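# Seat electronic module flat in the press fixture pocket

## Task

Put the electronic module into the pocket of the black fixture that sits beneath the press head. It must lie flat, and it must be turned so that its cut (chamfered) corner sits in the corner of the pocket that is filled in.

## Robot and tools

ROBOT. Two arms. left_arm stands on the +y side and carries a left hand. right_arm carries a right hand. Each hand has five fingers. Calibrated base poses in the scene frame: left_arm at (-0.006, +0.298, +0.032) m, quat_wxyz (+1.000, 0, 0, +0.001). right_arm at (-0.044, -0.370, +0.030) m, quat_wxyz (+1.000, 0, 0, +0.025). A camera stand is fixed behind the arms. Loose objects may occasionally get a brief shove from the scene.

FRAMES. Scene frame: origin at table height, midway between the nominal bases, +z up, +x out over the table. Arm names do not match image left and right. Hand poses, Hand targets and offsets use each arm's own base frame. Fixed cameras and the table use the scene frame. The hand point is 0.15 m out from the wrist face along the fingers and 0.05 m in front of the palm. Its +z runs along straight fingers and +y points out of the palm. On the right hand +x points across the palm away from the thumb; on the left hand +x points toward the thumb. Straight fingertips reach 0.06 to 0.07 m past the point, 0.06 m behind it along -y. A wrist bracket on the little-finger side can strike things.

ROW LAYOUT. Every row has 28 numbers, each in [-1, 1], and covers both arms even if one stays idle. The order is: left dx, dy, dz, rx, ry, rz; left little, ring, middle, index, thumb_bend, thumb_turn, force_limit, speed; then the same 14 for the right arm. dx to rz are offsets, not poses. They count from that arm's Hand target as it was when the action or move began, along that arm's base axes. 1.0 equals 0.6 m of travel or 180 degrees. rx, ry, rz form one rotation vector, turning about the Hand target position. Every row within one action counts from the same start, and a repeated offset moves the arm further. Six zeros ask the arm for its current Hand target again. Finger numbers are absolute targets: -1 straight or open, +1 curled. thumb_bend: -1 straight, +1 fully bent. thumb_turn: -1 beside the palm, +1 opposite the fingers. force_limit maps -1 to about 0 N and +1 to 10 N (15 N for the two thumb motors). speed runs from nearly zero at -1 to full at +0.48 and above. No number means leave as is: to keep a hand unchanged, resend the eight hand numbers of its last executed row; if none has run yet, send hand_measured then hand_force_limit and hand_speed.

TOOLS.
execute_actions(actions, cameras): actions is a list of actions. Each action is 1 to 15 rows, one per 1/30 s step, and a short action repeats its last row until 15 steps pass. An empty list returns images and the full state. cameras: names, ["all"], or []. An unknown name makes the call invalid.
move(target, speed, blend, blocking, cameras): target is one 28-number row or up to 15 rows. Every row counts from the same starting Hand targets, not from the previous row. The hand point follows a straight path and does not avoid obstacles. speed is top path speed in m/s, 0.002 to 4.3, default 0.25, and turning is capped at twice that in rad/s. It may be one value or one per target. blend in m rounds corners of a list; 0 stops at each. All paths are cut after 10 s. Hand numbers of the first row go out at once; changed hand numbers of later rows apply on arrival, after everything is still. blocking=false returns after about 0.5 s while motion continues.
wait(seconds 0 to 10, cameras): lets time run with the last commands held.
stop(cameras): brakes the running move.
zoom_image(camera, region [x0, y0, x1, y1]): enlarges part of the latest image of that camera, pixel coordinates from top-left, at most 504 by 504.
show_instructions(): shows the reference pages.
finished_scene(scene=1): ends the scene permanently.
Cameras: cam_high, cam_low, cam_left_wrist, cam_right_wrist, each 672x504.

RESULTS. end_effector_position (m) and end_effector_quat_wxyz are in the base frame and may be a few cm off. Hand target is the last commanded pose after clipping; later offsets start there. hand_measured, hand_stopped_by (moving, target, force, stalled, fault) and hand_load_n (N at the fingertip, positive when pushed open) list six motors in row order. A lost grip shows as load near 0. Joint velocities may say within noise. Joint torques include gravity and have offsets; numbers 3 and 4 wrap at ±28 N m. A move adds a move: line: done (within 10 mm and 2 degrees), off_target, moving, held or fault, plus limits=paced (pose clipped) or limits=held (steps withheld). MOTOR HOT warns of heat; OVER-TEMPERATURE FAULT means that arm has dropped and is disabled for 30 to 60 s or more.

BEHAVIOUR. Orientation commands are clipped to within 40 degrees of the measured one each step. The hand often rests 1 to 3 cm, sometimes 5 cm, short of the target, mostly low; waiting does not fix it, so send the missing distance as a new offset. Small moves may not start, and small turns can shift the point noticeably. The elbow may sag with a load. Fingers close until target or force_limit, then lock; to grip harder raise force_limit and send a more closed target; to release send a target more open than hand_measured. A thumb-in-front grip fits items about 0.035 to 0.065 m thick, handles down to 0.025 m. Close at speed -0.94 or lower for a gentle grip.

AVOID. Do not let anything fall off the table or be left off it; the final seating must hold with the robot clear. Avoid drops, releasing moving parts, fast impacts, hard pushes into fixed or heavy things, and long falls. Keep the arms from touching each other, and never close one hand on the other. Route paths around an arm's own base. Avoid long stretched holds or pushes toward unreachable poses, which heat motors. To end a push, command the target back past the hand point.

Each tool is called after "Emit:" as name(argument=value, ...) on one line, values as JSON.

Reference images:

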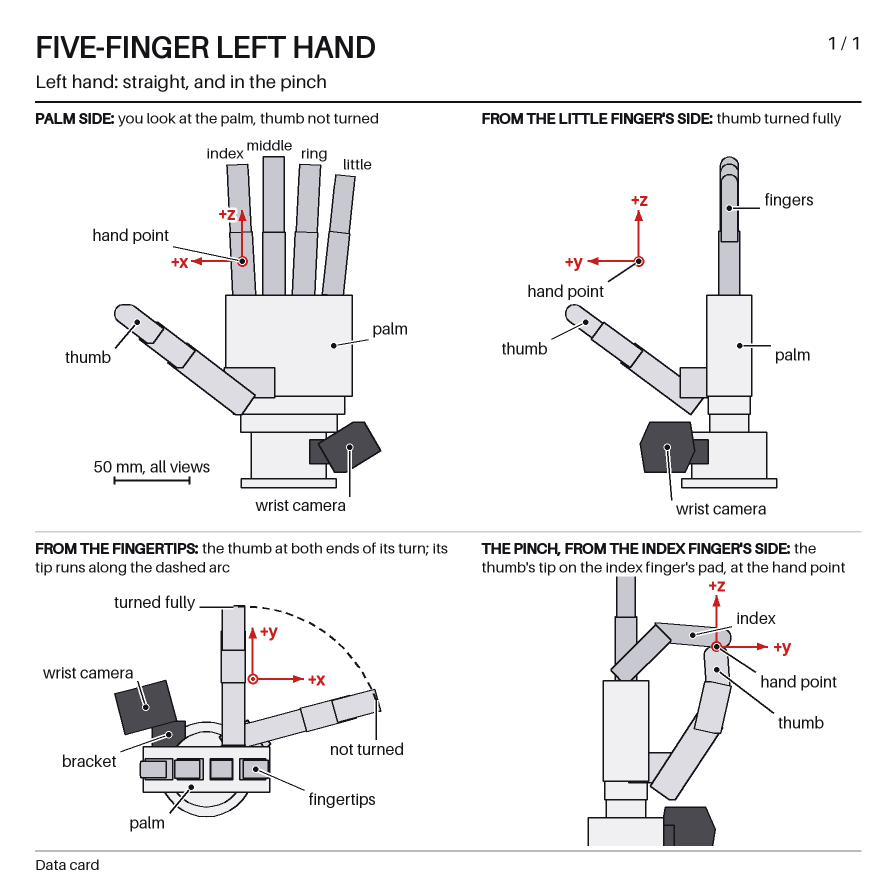

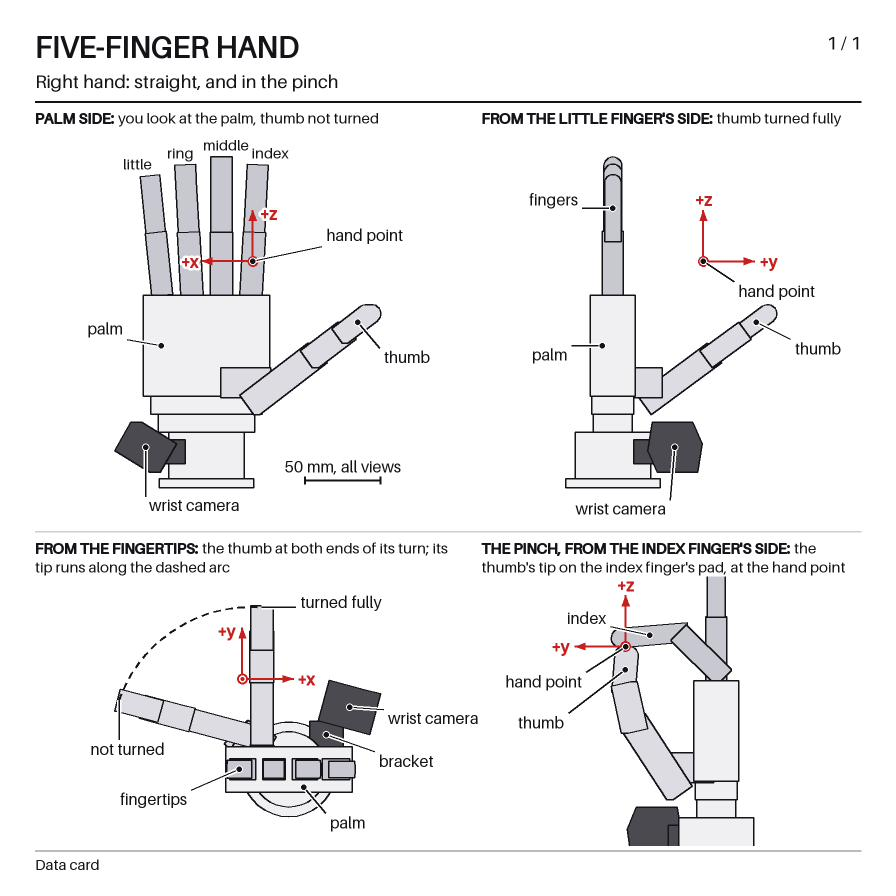

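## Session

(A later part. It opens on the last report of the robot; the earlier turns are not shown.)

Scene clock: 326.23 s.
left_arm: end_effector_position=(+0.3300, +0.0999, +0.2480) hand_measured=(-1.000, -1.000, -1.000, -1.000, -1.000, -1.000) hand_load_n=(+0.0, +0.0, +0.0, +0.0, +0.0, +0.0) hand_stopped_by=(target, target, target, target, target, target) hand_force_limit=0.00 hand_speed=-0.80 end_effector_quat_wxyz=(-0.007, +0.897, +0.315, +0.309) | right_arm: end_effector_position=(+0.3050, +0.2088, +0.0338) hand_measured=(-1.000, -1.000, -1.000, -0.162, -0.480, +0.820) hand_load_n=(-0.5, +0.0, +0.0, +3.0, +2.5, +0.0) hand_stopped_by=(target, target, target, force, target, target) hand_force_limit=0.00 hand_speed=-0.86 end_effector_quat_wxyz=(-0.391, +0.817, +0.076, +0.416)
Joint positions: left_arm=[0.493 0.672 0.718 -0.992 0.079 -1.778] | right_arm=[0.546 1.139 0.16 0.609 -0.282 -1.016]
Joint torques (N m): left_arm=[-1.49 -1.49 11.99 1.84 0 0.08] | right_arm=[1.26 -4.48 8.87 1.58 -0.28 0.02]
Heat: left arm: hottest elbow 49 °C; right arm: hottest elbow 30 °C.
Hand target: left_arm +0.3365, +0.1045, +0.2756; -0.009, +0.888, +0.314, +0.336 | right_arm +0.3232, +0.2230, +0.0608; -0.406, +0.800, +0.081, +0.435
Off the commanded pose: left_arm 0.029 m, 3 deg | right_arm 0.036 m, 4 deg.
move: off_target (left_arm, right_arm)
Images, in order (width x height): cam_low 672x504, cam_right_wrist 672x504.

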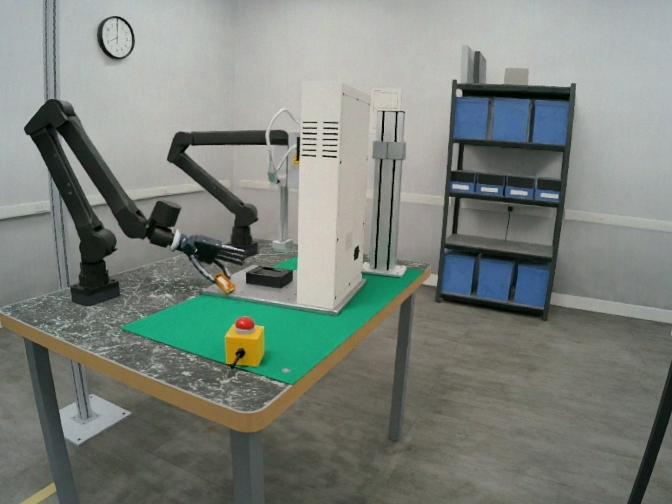

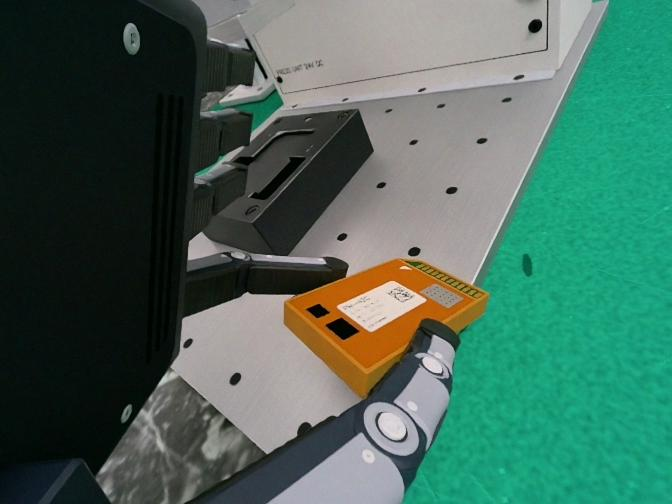

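Emit:
execute_actions(actions=[[[0,0,0,0,0,0,-1,-1,-1,-1,-1,-1,0,-0.8, 0,0,0,0,0,0,-1,-1,-1,0.15,-0.48,0.82,0.2,-0.88]]], cameras=["cam_right_wrist","cam_low"])

Emit:
zoom_image(camera="cam_low", region=[190, 200, 310, 320])

Emit:
zoom_image(camera="cam_right_wrist", region=[250, 180, 510, 440])

Scene clock: 327.47 s.
left_arm: end_effector_position=(+0.3300, +0.0999, +0.2480) hand_measured=(-1.000, -1.000, -1.000, -1.000, -1.000, -1.000) hand_load_n=(+0.0, +0.0, +0.0, +0.0, +0.0, +0.0) hand_stopped_by=(target, target, target, target, target, target) hand_force_limit=0.00 hand_speed=-0.80 end_effector_quat_wxyz=(-0.007, +0.897, +0.315, +0.309) | right_arm: end_effector_position=(+0.3050, +0.2088, +0.0338) hand_measured=(-1.000, -1.000, -1.000, -0.144, -0.482, +0.820) hand_load_n=(+0.0, +0.0, +0.0, +8.5, +6.0, +0.0) hand_stopped_by=(target, target, target, force, target, target) hand_force_limit=0.20 hand_speed=-0.88 end_effector_quat_wxyz=(-0.391, +0.817, +0.076, +0.416)
Joint positions: left_arm=[0.493 0.672 0.718 -0.992 0.079 -1.778] | right_arm=[0.546 1.139 0.16 0.609 -0.282 -1.016]
Joint torques (N m): left_arm=[-1.55 -1.49 11.99 1.85 0 0.08] | right_arm=[1.44 -4.37 8.88 1.59 -0.27 0.02]
Heat: left arm: hottest elbow 49 °C; right arm: hottest elbow 30 °C.
Hand target: left_arm +0.3365, +0.1045, +0.2756; -0.009, +0.888, +0.314, +0.336 | right_arm +0.3232, +0.2230, +0.0608; -0.406, +0.800, +0.081, +0.435
Off the commanded pose: left_arm 0.029 m, 3 deg | right_arm 0.036 m, 4 deg.
Step readings (end_effector_position of left_arm | right_arm):
0: (+0.3300, +0.0999, +0.2480) | (+0.3050, +0.2088, +0.0338)
1: (+0.3300, +0.0999, +0.2480) | (+0.3050, +0.2088, +0.0338)
2: (+0.3300, +0.0999, +0.2480) | (+0.3050, +0.2088, +0.0338)
4: (+0.3300, +0.0999, +0.2480) | (+0.3050, +0.2088, +0.0338)
8: (+0.3300, +0.0999, +0.2480) | (+0.3050, +0.2088, +0.0338)
15: (+0.3300, +0.0999, +0.2480) | (+0.3050, +0.2088, +0.0338)
Images, in order (width x height): cam_low 672x504, cam_right_wrist 672x504.

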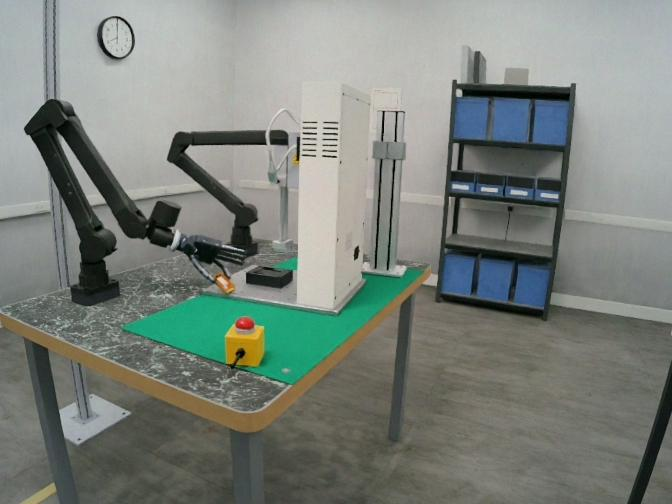

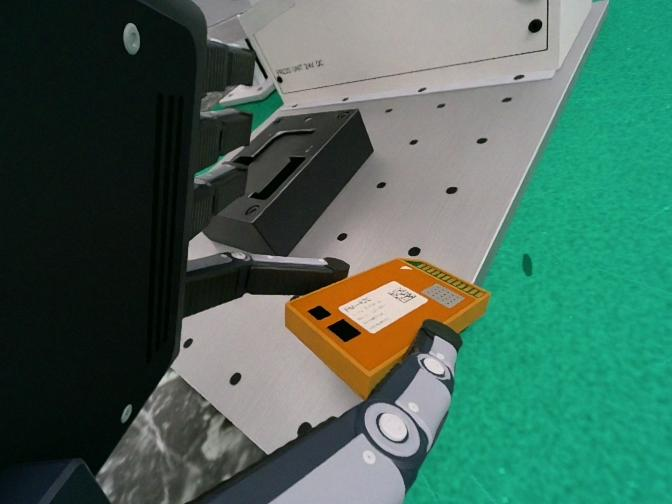

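Scaled by 4.200 from the camera's 672x504 image, which has a finer 960x720 frame.

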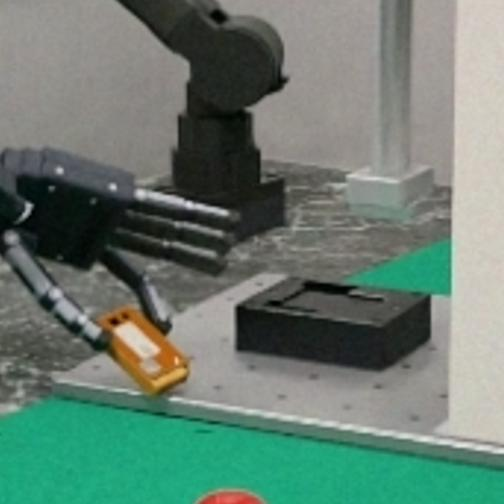

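Scaled by 1.938 from the camera's 672x504 image, which has a finer 960x720 frame.

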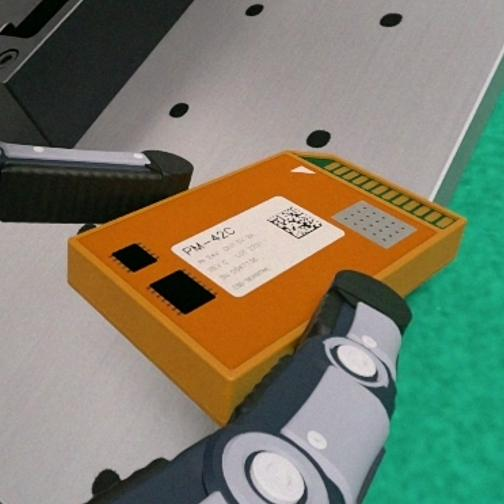

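Emit:
move(target=[[0,0,0,0,0,0,-1,-1,-1,-1,-1,-1,0,-0.8, 0.0,0.0,0.075,0,0,0,-1,-1,-1,0.15,-0.48,0.82,0.2,-0.88]], speed=0.08, cameras=["cam_right_wrist","cam_low"])

Emit:
zoom_image(camera="cam_low", region=[190, 180, 310, 300])

Scene clock: 330.33 s.
left_arm: end_effector_position=(+0.3300, +0.0999, +0.2480) hand_measured=(-1.000, -1.000, -1.000, -1.000, -1.000, -1.000) hand_load_n=(+0.0, +0.0, +0.0, +0.0, +0.0, +0.0) hand_stopped_by=(target, target, target, target, target, target) hand_force_limit=0.00 hand_speed=-0.80 end_effector_quat_wxyz=(-0.007, +0.897, +0.315, +0.309) | right_arm: end_effector_position=(+0.3020, +0.2070, +0.0674) hand_measured=(-1.000, -1.000, -1.000, -0.144, -0.482, +0.820) hand_load_n=(+0.0, +0.0, +0.0, +8.5, +6.0, -0.5) hand_stopped_by=(target, target, target, force, target, target) hand_force_limit=0.20 hand_speed=-0.88 end_effector_quat_wxyz=(-0.389, +0.821, +0.075, +0.411)
Joint positions: left_arm=[0.493 0.672 0.718 -0.992 0.079 -1.778] | right_arm=[0.546 0.929 0.209 0.336 -0.282 -1.016]
Joint torques (N m): left_arm=[-1.49 -1.49 11.99 1.84 0 0.08] | right_arm=[1.44 -3.19 11.55 1.62 -0.29 0.03]
Heat: left arm: hottest elbow 49 °C; right arm: hottest elbow 30 °C.
Hand target: left_arm +0.3365, +0.1045, +0.2756; -0.009, +0.888, +0.314, +0.336 | right_arm +0.3232, +0.2230, +0.1058; -0.406, +0.800, +0.081, +0.435
Off the commanded pose: left_arm 0.029 m, 3 deg | right_arm 0.047 m, 4 deg.
move: off_target (left_arm, right_arm)
Images, in order (width x height): cam_low 672x504, cam_right_wrist 672x504.

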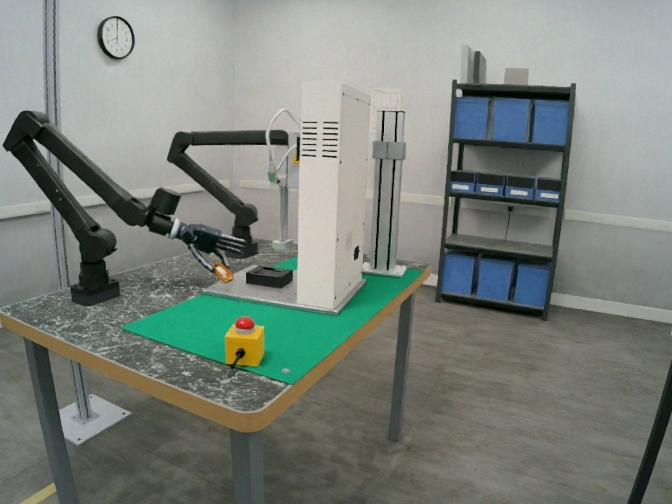

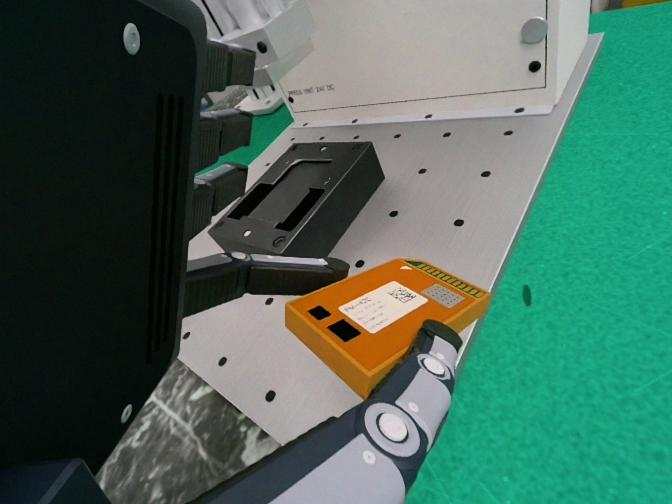

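Scaled by 4.200 from the camera's 672x504 image, which has a finer 960x720 frame.

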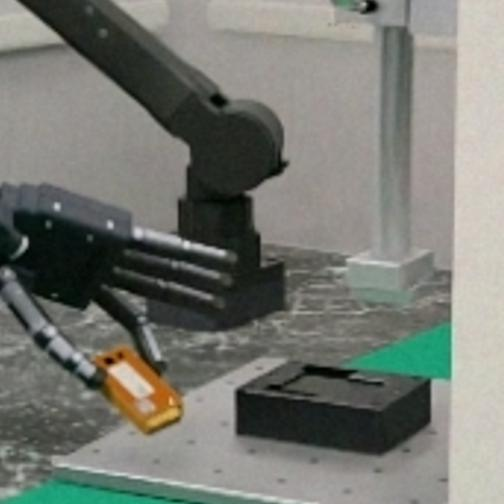

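Emit:
zoom_image(camera="cam_right_wrist", region=[195, 120, 405, 280])

Scaled by 2.400 from the camera's 672x504 image, which has a finer 960x720 frame.

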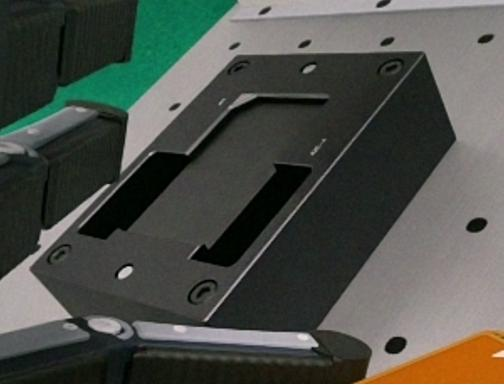

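Emit:
move(target=[[0,0,0,0,0,0,-1,-1,-1,-1,-1,-1,0,-0.8, 0.0,0.03,-0.03,-0.0148,-0.0831,0.0459,-1,-1,-1,0.15,-0.48,0.82,0.2,-0.88]], speed=0.1, cameras=["cam_right_wrist","cam_low","cam_high"])

Emit:
zoom_image(camera="cam_low", region=[190, 180, 310, 300])

Scene clock: 339.33 s.
left_arm: end_effector_position=(+0.3300, +0.0999, +0.2480) hand_measured=(-1.000, -1.000, -1.000, -1.000, -1.000, -1.000) hand_load_n=(+0.0, +0.0, +0.0, +0.0, +0.0, +0.0) hand_stopped_by=(target, target, target, target, target, target) hand_force_limit=0.00 hand_speed=-0.80 end_effector_quat_wxyz=(-0.007, +0.897, +0.315, +0.309) | right_arm: end_effector_position=(+0.3277, +0.2343, +0.0856) hand_measured=(-1.000, -1.000, -1.000, -0.144, -0.482, +0.820) hand_load_n=(+0.0, +0.0, +0.0, +8.5, +6.0, +0.0) hand_stopped_by=(target, target, target, force, target, target) hand_force_limit=0.20 hand_speed=-0.88 end_effector_quat_wxyz=(-0.399, +0.747, +0.184, +0.499)
Joint positions: left_arm=[0.493 0.672 0.718 -0.992 0.079 -1.778] | right_arm=[0.565 1.153 0.18 0.776 -0.345 -1.206]
Joint torques (N m): left_arm=[-1.49 -1.49 11.97 1.84 0 0.08] | right_arm=[2.49 -2.37 5.16 3.23 -0.24 -0.19]
Heat: left arm: hottest elbow 49 °C; right arm: hottest elbow 32 °C.
Hand target: left_arm +0.3365, +0.1045, +0.2756; -0.009, +0.888, +0.314, +0.336 | right_arm +0.3232, +0.2410, +0.0878; -0.403, +0.737, +0.201, +0.503
Off the commanded pose: left_arm 0.029 m, 3 deg | right_arm 0.008 m, 2 deg.
move: off_target (left_arm)
Images, in order (width x height): cam_high 672x504, cam_low 672x504, cam_right_wrist 672x504.

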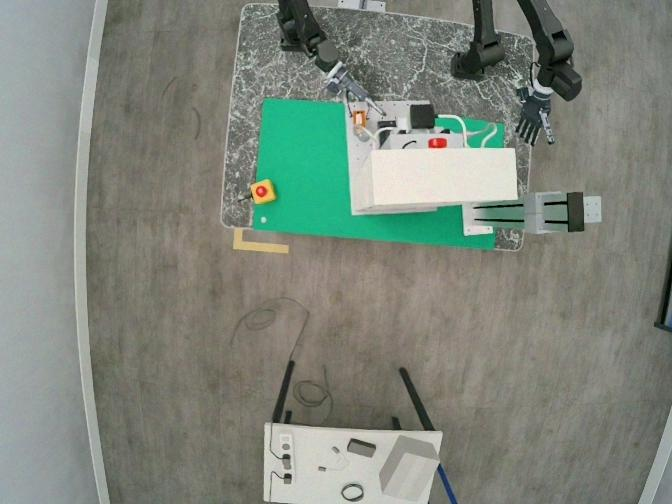

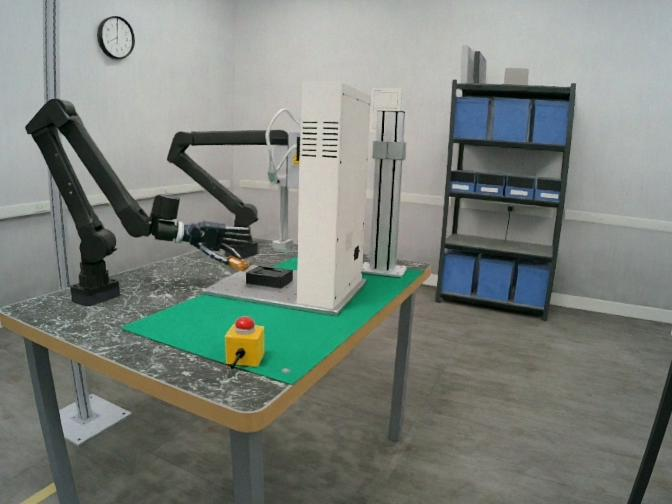

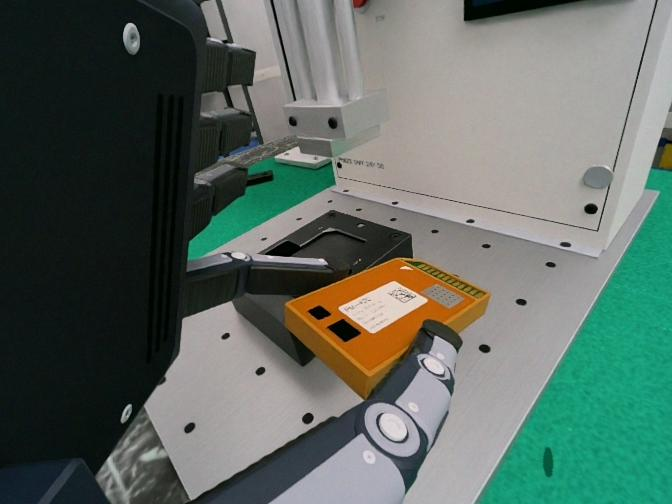

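Scaled by 4.200 from the camera's 672x504 image, which has a finer 960x720 frame.

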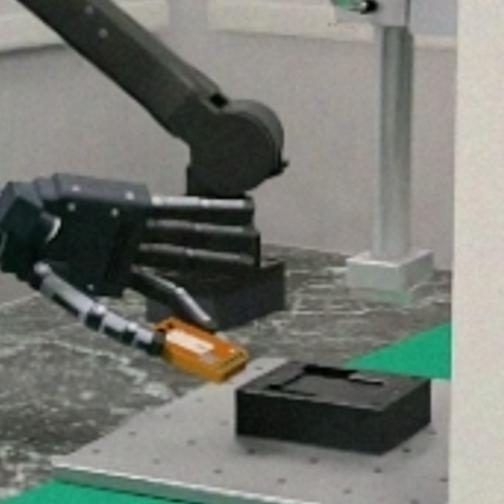

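Emit:
zoom_image(camera="cam_right_wrist", region=[220, 190, 520, 410])

Scaled by 1.680 from the camera's 672x504 image, which has a finer 960x720 frame.

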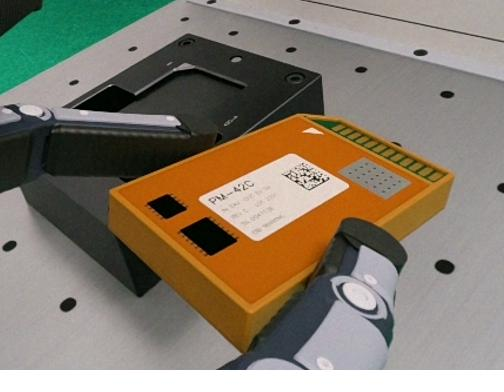

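Emit:
zoom_image(camera="cam_right_wrist", region=[240, 0, 440, 200])

Scaled by 2.520 from the camera's 672x504 image, which has a finer 960x720 frame.

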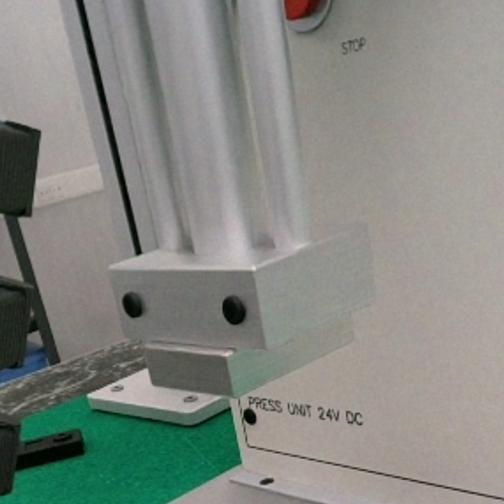

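Emit:
move(target=[[0,0,0,0,0,0,-1,-1,-1,-1,-1,-1,0,-0.8, 0.06,0.2,-0.033,0,0,0.0167,-1,-1,-1,0.15,-0.48,0.82,0.2,-0.88]], speed=0.1, cameras=["cam_right_wrist","cam_low"])

Emit:
zoom_image(camera="cam_right_wrist", region=[200, 180, 520, 420])

Emit:
zoom_image(camera="cam_low", region=[200, 180, 320, 300])

Scene clock: 343.97 s.
left_arm: end_effector_position=(+0.3300, +0.0999, +0.2480) hand_measured=(-1.000, -1.000, -1.000, -1.000, -1.000, -1.000) hand_load_n=(+0.0, +0.0, +0.0, +0.0, +0.0, +0.0) hand_stopped_by=(target, target, target, target, target, target) hand_force_limit=0.00 hand_speed=-0.80 end_effector_quat_wxyz=(-0.007, +0.897, +0.315, +0.309) | right_arm: end_effector_position=(+0.3481, +0.3376, +0.0487) hand_measured=(-1.000, -1.000, -1.000, -0.144, -0.482, +0.820) hand_load_n=(+0.0, +0.0, +0.0, +8.5, +6.0, -0.5) hand_stopped_by=(target, target, target, force, target, target) hand_force_limit=0.20 hand_speed=-0.88 end_effector_quat_wxyz=(-0.399, +0.753, +0.218, +0.476)
Joint positions: left_arm=[0.493 0.672 0.718 -0.992 0.079 -1.778] | right_arm=[0.787 1.538 0.381 0.923 -0.188 -1.2]
Joint torques (N m): left_arm=[-1.55 -1.55 11.97 1.84 0 0.08] | right_arm=[2.49 -6.24 7.68 3.26 0.1 0.08]
Heat: left arm: hottest elbow 49 °C; right arm: hottest elbow 32 °C.
Hand target: left_arm +0.3365, +0.1045, +0.2756; -0.009, +0.888, +0.314, +0.336 | right_arm +0.3592, +0.3610, +0.0680; -0.416, +0.732, +0.220, +0.493
Off the commanded pose: left_arm 0.029 m, 3 deg | right_arm 0.032 m, 4 deg.
move: off_target (left_arm, right_arm)
Images, in order (width x height): cam_low 672x504, cam_right_wrist 672x504.

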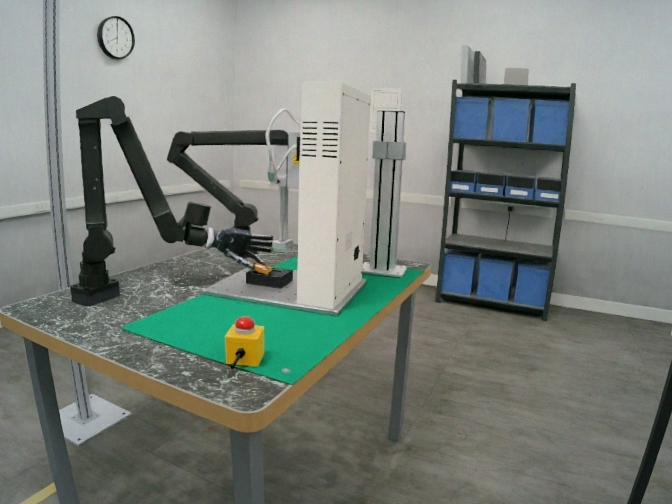

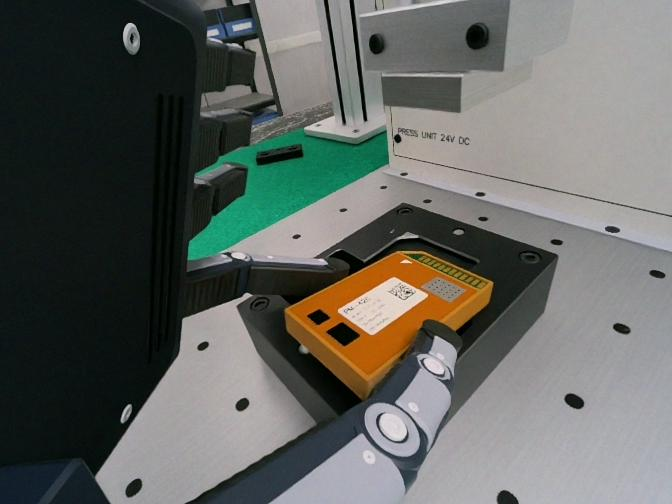

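Scaled by 1.575 from the camera's 672x504 image, which has a finer 960x720 frame.

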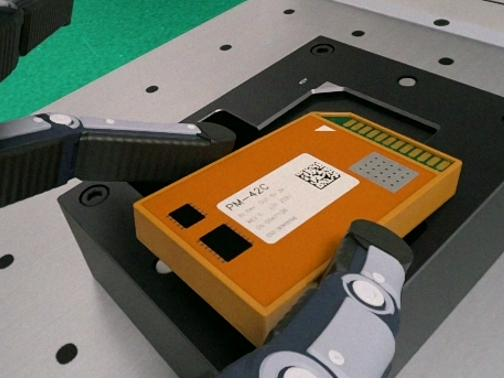

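Scaled by 4.200 from the camera's 672x504 image, which has a finer 960x720 frame.

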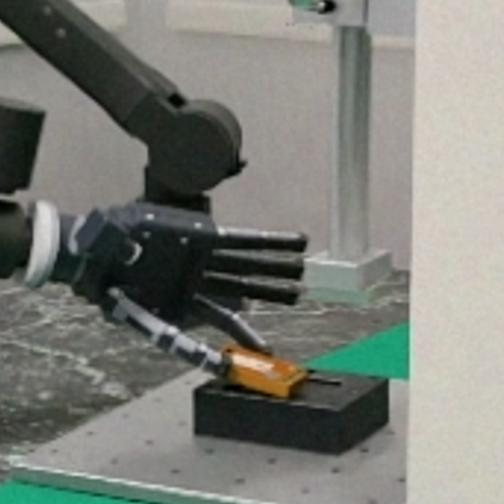

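Emit:
move(target=[[0,0,0,0,0,0,-1,-1,-1,-1,-1,-1,0,-0.8, 0.045,0.055,0.02,0,0,0,-1,-1,-1,0.15,-0.48,0.82,0.2,-0.88]], speed=0.06, cameras=["cam_right_wrist","cam_low"])

Emit:
zoom_image(camera="cam_right_wrist", region=[220, 180, 540, 420])

Emit:
zoom_image(camera="cam_low", region=[210, 210, 310, 310])

Scene clock: 346.07 s.
left_arm: end_effector_position=(+0.3300, +0.0999, +0.2480) hand_measured=(-1.000, -1.000, -1.000, -1.000, -1.000, -1.000) hand_load_n=(+0.0, +0.0, +0.0, +0.0, +0.0, +0.0) hand_stopped_by=(target, target, target, target, target, target) hand_force_limit=0.00 hand_speed=-0.80 end_effector_quat_wxyz=(-0.007, +0.897, +0.315, +0.309) | right_arm: end_effector_position=(+0.3768, +0.3726, +0.0671) hand_measured=(-1.000, -1.000, -1.000, -0.144, -0.482, +0.820) hand_load_n=(+0.0, +0.0, +0.0, +8.5, +6.0, +0.0) hand_stopped_by=(target, target, target, force, target, target) hand_force_limit=0.20 hand_speed=-0.88 end_effector_quat_wxyz=(-0.407, +0.742, +0.219, +0.485)
Joint positions: left_arm=[0.493 0.672 0.718 -0.992 0.079 -1.778] | right_arm=[0.796 1.578 0.497 0.879 -0.185 -1.197]
Joint torques (N m): left_arm=[-1.49 -1.49 11.99 1.84 0 0.08] | right_arm=[2.55 -7.71 8.53 1.68 0.11 0.05]
Heat: left arm: hottest elbow 49 °C; right arm: hottest elbow 32 °C.
Hand target: left_arm +0.3365, +0.1045, +0.2756; -0.009, +0.888, +0.314, +0.336 | right_arm +0.3862, +0.3940, +0.0800; -0.416, +0.732, +0.220, +0.493
Off the commanded pose: left_arm 0.029 m, 3 deg | right_arm 0.027 m, 2 deg.
move: off_target (left_arm, right_arm)
Images, in order (width x height): cam_low 672x504, cam_right_wrist 672x504.

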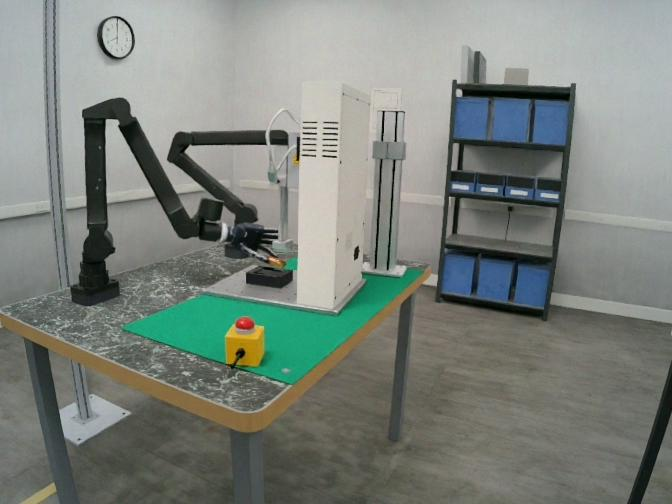

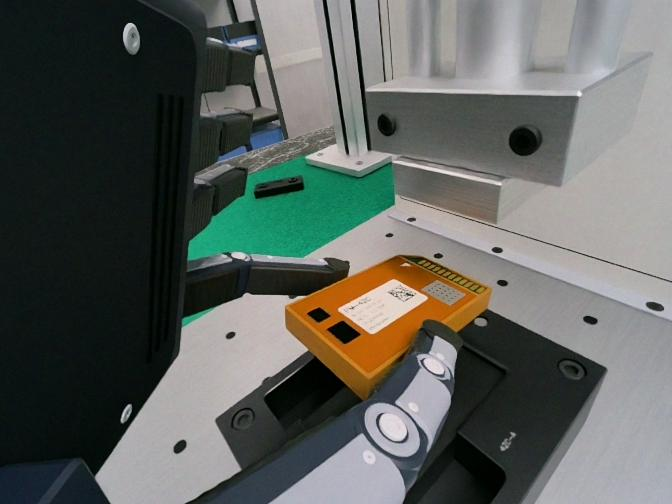

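Scaled by 1.575 from the camera's 672x504 image, which has a finer 960x720 frame.

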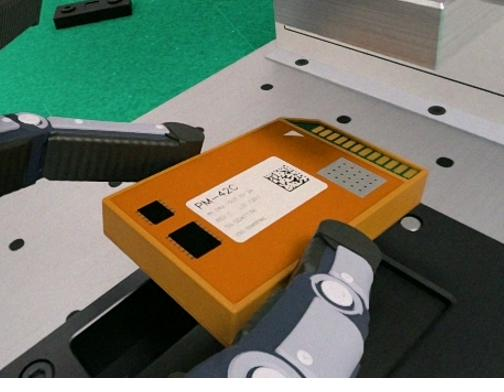

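Scaled by 5.040 from the camera's 672x504 image, which has a finer 960x720 frame.

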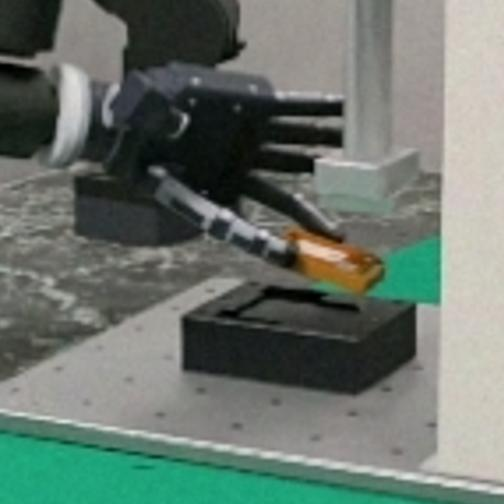

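Emit:
move(target=[[0,0,0,0,0,0,-1,-1,-1,-1,-1,-1,0,-0.8, -0.0203,-0.0817,0.0,0,0,0,-1,-1,-1,0.15,-0.48,0.82,0.2,-0.88],[0,0,0,0,0,0,-1,-1,-1,-1,-1,-1,0,-0.8, -0.0203,-0.0423,-0.012,0,0,0,-1,-1,-1,0.15,-0.48,0.82,0.2,-0.88]], speed=0.06, cameras=["cam_right_wrist","cam_low"])

Emit:
zoom_image(camera="cam_right_wrist", region=[200, 180, 600, 480])

Emit:
zoom_image(camera="cam_low", region=[210, 210, 310, 310])

Scene clock: 349.23 s.
left_arm: end_effector_position=(+0.3300, +0.0999, +0.2480) hand_measured=(-1.000, -1.000, -1.000, -1.000, -1.000, -1.000) hand_load_n=(+0.0, +0.0, +0.0, +0.0, +0.0, +0.0) hand_stopped_by=(target, target, target, target, target, target) hand_force_limit=0.00 hand_speed=-0.80 end_effector_quat_wxyz=(-0.007, +0.897, +0.315, +0.309) | right_arm: end_effector_position=(+0.3671, +0.3506, +0.0567) hand_measured=(-1.000, -1.000, -1.000, -0.144, -0.482, +0.820) hand_load_n=(+0.0, +0.0, +0.0, +8.5, +6.5, +0.0) hand_stopped_by=(target, target, target, force, target, target) hand_force_limit=0.20 hand_speed=-0.88 end_effector_quat_wxyz=(-0.403, +0.750, +0.216, +0.477)
Joint positions: left_arm=[0.493 0.672 0.718 -0.992 0.079 -1.778] | right_arm=[0.772 1.555 0.442 0.886 -0.205 -1.197]
Joint torques (N m): left_arm=[-1.49 -1.49 11.99 1.84 0 0.08] | right_arm=[2.55 -7.3 6.91 3.41 0.1 0]
Heat: left arm: hottest elbow 49 °C; right arm: hottest elbow 32 °C.
Hand target: left_arm +0.3365, +0.1045, +0.2756; -0.009, +0.888, +0.314, +0.336 | right_arm +0.3741, +0.3686, +0.0728; -0.416, +0.732, +0.220, +0.493
Off the commanded pose: left_arm 0.029 m, 3 deg | right_arm 0.025 m, 3 deg.
move: off_target (left_arm, right_arm)
Images, in order (width x height): cam_low 672x504, cam_right_wrist 672x504.

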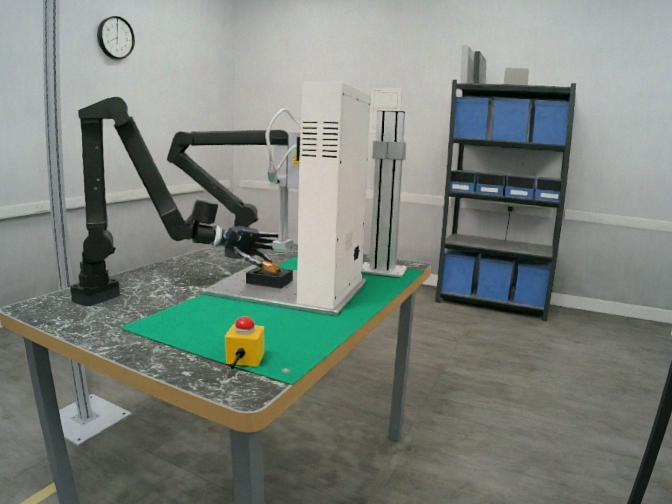

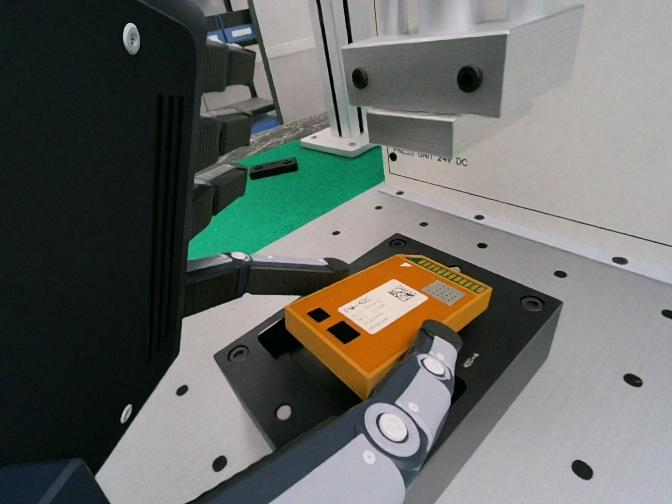

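Scaled by 1.260 from the camera's 672x504 image, which has a finer 960x720 frame.

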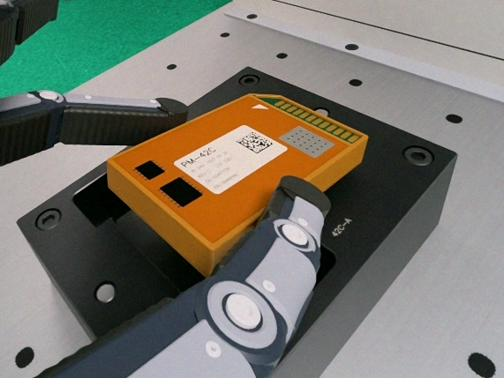

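Scaled by 5.040 from the camera's 672x504 image, which has a finer 960x720 frame.

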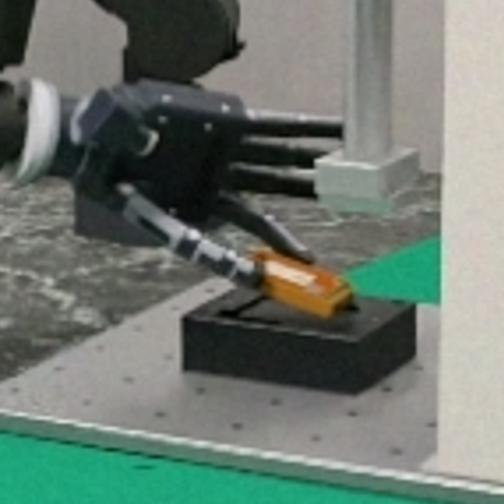

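Emit:
move(target=[[0,0,0,0,0,0,-1,-1,-1,-1,-1,-1,0,-0.8, 0.003,0.022,0.0,0,0,0,-1,-1,-1,0.15,-0.48,0.82,0.2,-0.88]], speed=0.04, cameras=["cam_right_wrist","cam_low"])

Emit:
zoom_image(camera="cam_right_wrist", region=[200, 180, 600, 480])

Emit:
zoom_image(camera="cam_low", region=[210, 210, 310, 310])

Scene clock: 351.10 s.
left_arm: end_effector_position=(+0.3300, +0.0999, +0.2480) hand_measured=(-1.000, -1.000, -1.000, -1.000, -1.000, -1.000) hand_load_n=(+0.0, +0.0, +0.0, +0.0, +0.0, +0.0) hand_stopped_by=(target, target, target, target, target, target) hand_force_limit=0.00 hand_speed=-0.80 end_effector_quat_wxyz=(-0.007, +0.897, +0.315, +0.309) | right_arm: end_effector_position=(+0.3644, +0.3585, +0.0530) hand_measured=(-1.000, -1.000, -1.000, -0.144, -0.482, +0.820) hand_load_n=(+0.0, +0.0, +0.0, +8.5, +6.0, +0.0) hand_stopped_by=(target, target, target, force, target, target) hand_force_limit=0.20 hand_speed=-0.88 end_effector_quat_wxyz=(-0.402, +0.752, +0.219, +0.475)
Joint positions: left_arm=[0.493 0.672 0.718 -0.992 0.079 -1.778] | right_arm=[0.793 1.572 0.453 0.886 -0.188 -1.197]
Joint torques (N m): left_arm=[-1.49 -1.49 11.99 1.84 0 0.08] | right_arm=[2.49 -7.3 8.14 3.04 0.1 0.05]
Heat: left arm: hottest elbow 49 °C; right arm: hottest elbow 32 °C.
Hand target: left_arm +0.3365, +0.1045, +0.2756; -0.009, +0.888, +0.314, +0.336 | right_arm +0.3759, +0.3818, +0.0728; -0.416, +0.732, +0.220, +0.493
Off the commanded pose: left_arm 0.029 m, 3 deg | right_arm 0.033 m, 3 deg.
move: off_target (left_arm, right_arm)
Images, in order (width x height): cam_low 672x504, cam_right_wrist 672x504.

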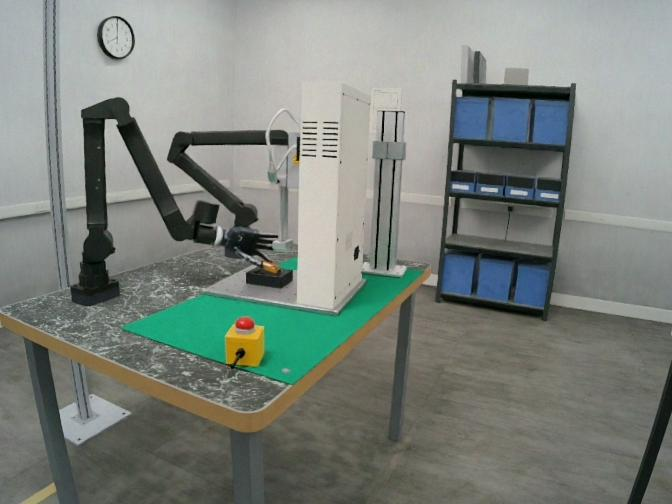

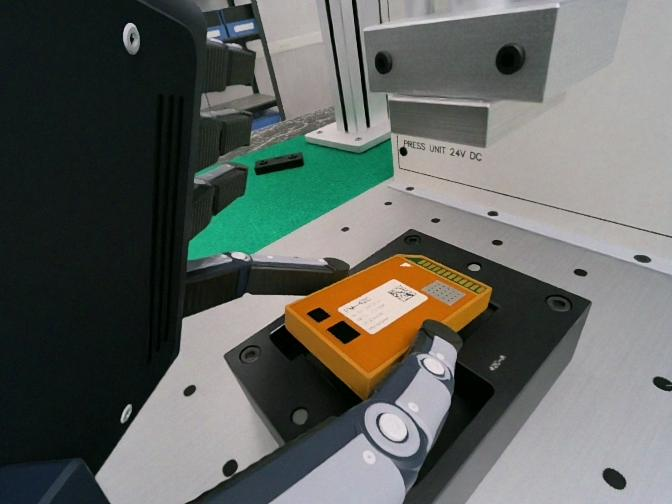

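Scaled by 1.260 from the camera's 672x504 image, which has a finer 960x720 frame.

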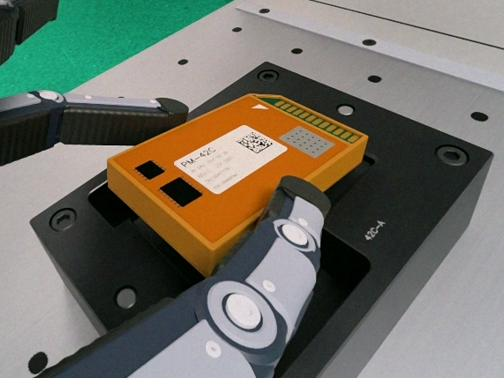

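Scaled by 5.040 from the camera's 672x504 image, which has a finer 960x720 frame.

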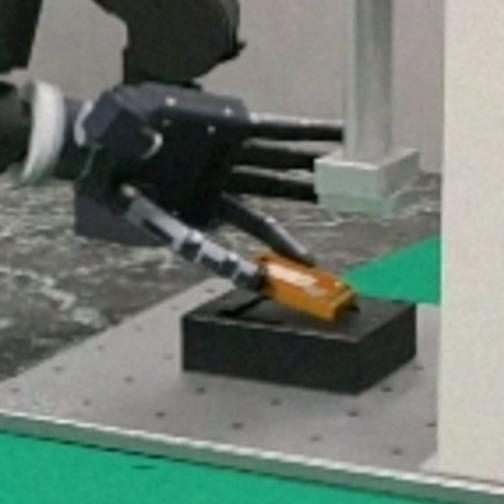

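Emit:
move(target=[[0,0,0,0,0,0,-1,-1,-1,-1,-1,-1,0,-0.8, 0.013,0.009,0.006,0,0,0,-1,-1,-1,0.15,-0.48,0.82,0.2,-0.88]], speed=0.04, cameras=["cam_right_wrist","cam_low"])

Emit:
zoom_image(camera="cam_right_wrist", region=[200, 180, 600, 480])

Emit:
zoom_image(camera="cam_low", region=[230, 230, 300, 300])

Scene clock: 352.93 s.
left_arm: end_effector_position=(+0.3300, +0.0999, +0.2480) hand_measured=(-1.000, -1.000, -1.000, -1.000, -1.000, -1.000) hand_load_n=(+0.0, +0.0, +0.0, +0.5, +0.0, +0.0) hand_stopped_by=(target, target, target, target, target, target) hand_force_limit=0.00 hand_speed=-0.80 end_effector_quat_wxyz=(-0.007, +0.897, +0.315, +0.309) | right_arm: end_effector_position=(+0.3723, +0.3666, +0.0611) hand_measured=(-1.000, -1.000, -1.000, -0.144, -0.482, +0.820) hand_load_n=(+0.0, +0.0, +0.0, +9.0, +6.0, +0.0) hand_stopped_by=(target, target, target, force, target, target) hand_force_limit=0.20 hand_speed=-0.88 end_effector_quat_wxyz=(-0.406, +0.746, +0.219, +0.481)
Joint positions: left_arm=[0.493 0.672 0.718 -0.992 0.079 -1.778] | right_arm=[0.793 1.578 0.479 0.886 -0.188 -1.197]
Joint torques (N m): left_arm=[-1.49 -1.49 11.97 1.85 0 0.08] | right_arm=[2.14 -7.65 8.34 2.1 -0.12 0.03]
Heat: left arm: hottest elbow 49 °C; right arm: hottest elbow 32 °C.
Hand target: left_arm +0.3365, +0.1045, +0.2756; -0.009, +0.888, +0.314, +0.336 | right_arm +0.3837, +0.3872, +0.0764; -0.416, +0.732, +0.220, +0.493
Off the commanded pose: left_arm 0.029 m, 3 deg | right_arm 0.028 m, 2 deg.
move: off_target (left_arm, right_arm)
Images, in order (width x height): cam_low 672x504, cam_right_wrist 672x504.

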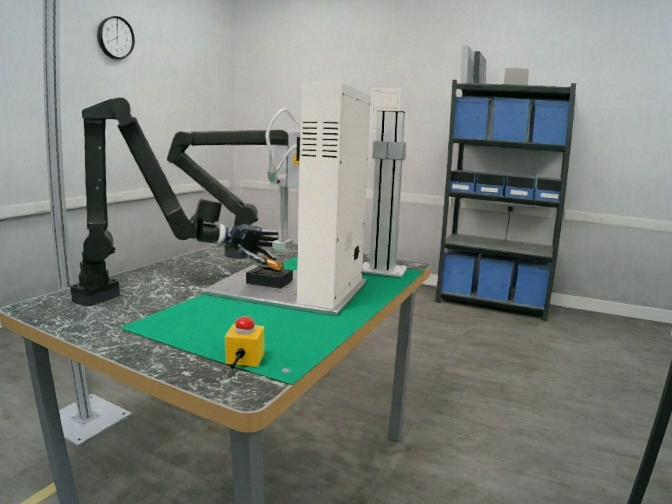

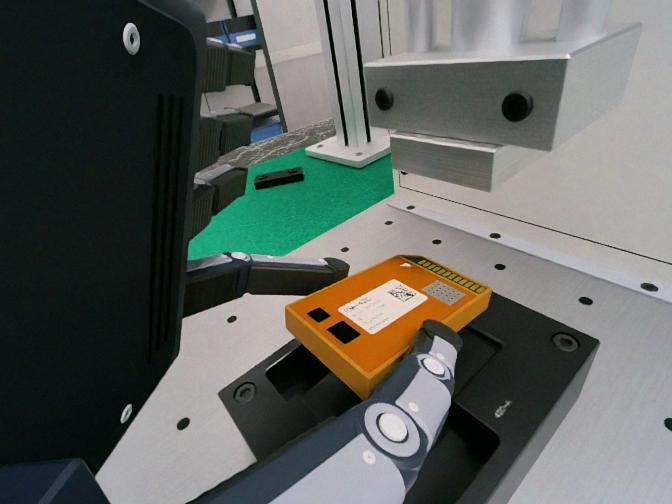

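Scaled by 1.260 from the camera's 672x504 image, which has a finer 960x720 frame.

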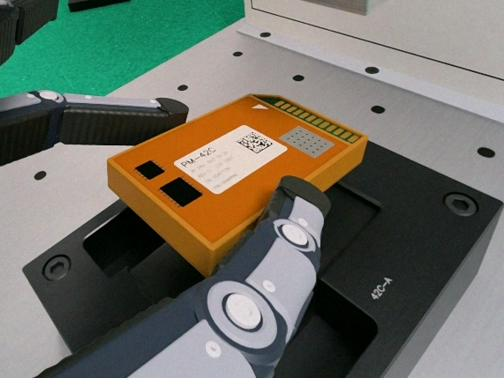

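Scaled by 7.200 from the camera's 672x504 image, which has a finer 960x720 frame.

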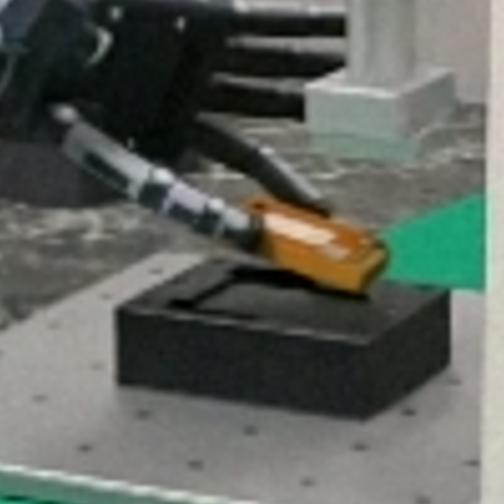

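Emit:
zoom_image(camera="cam_low", region=[244, 250, 296, 292])

Scaled by 9.692 from the camera's 672x504 image, which has a finer 960x720 frame.

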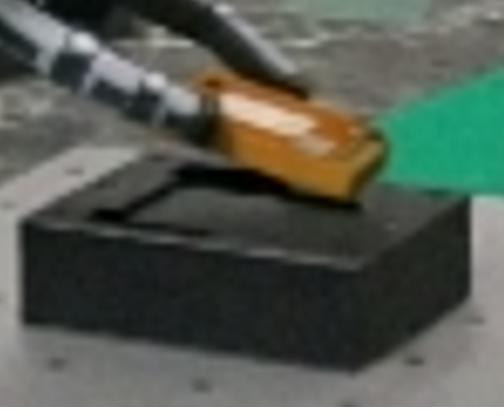

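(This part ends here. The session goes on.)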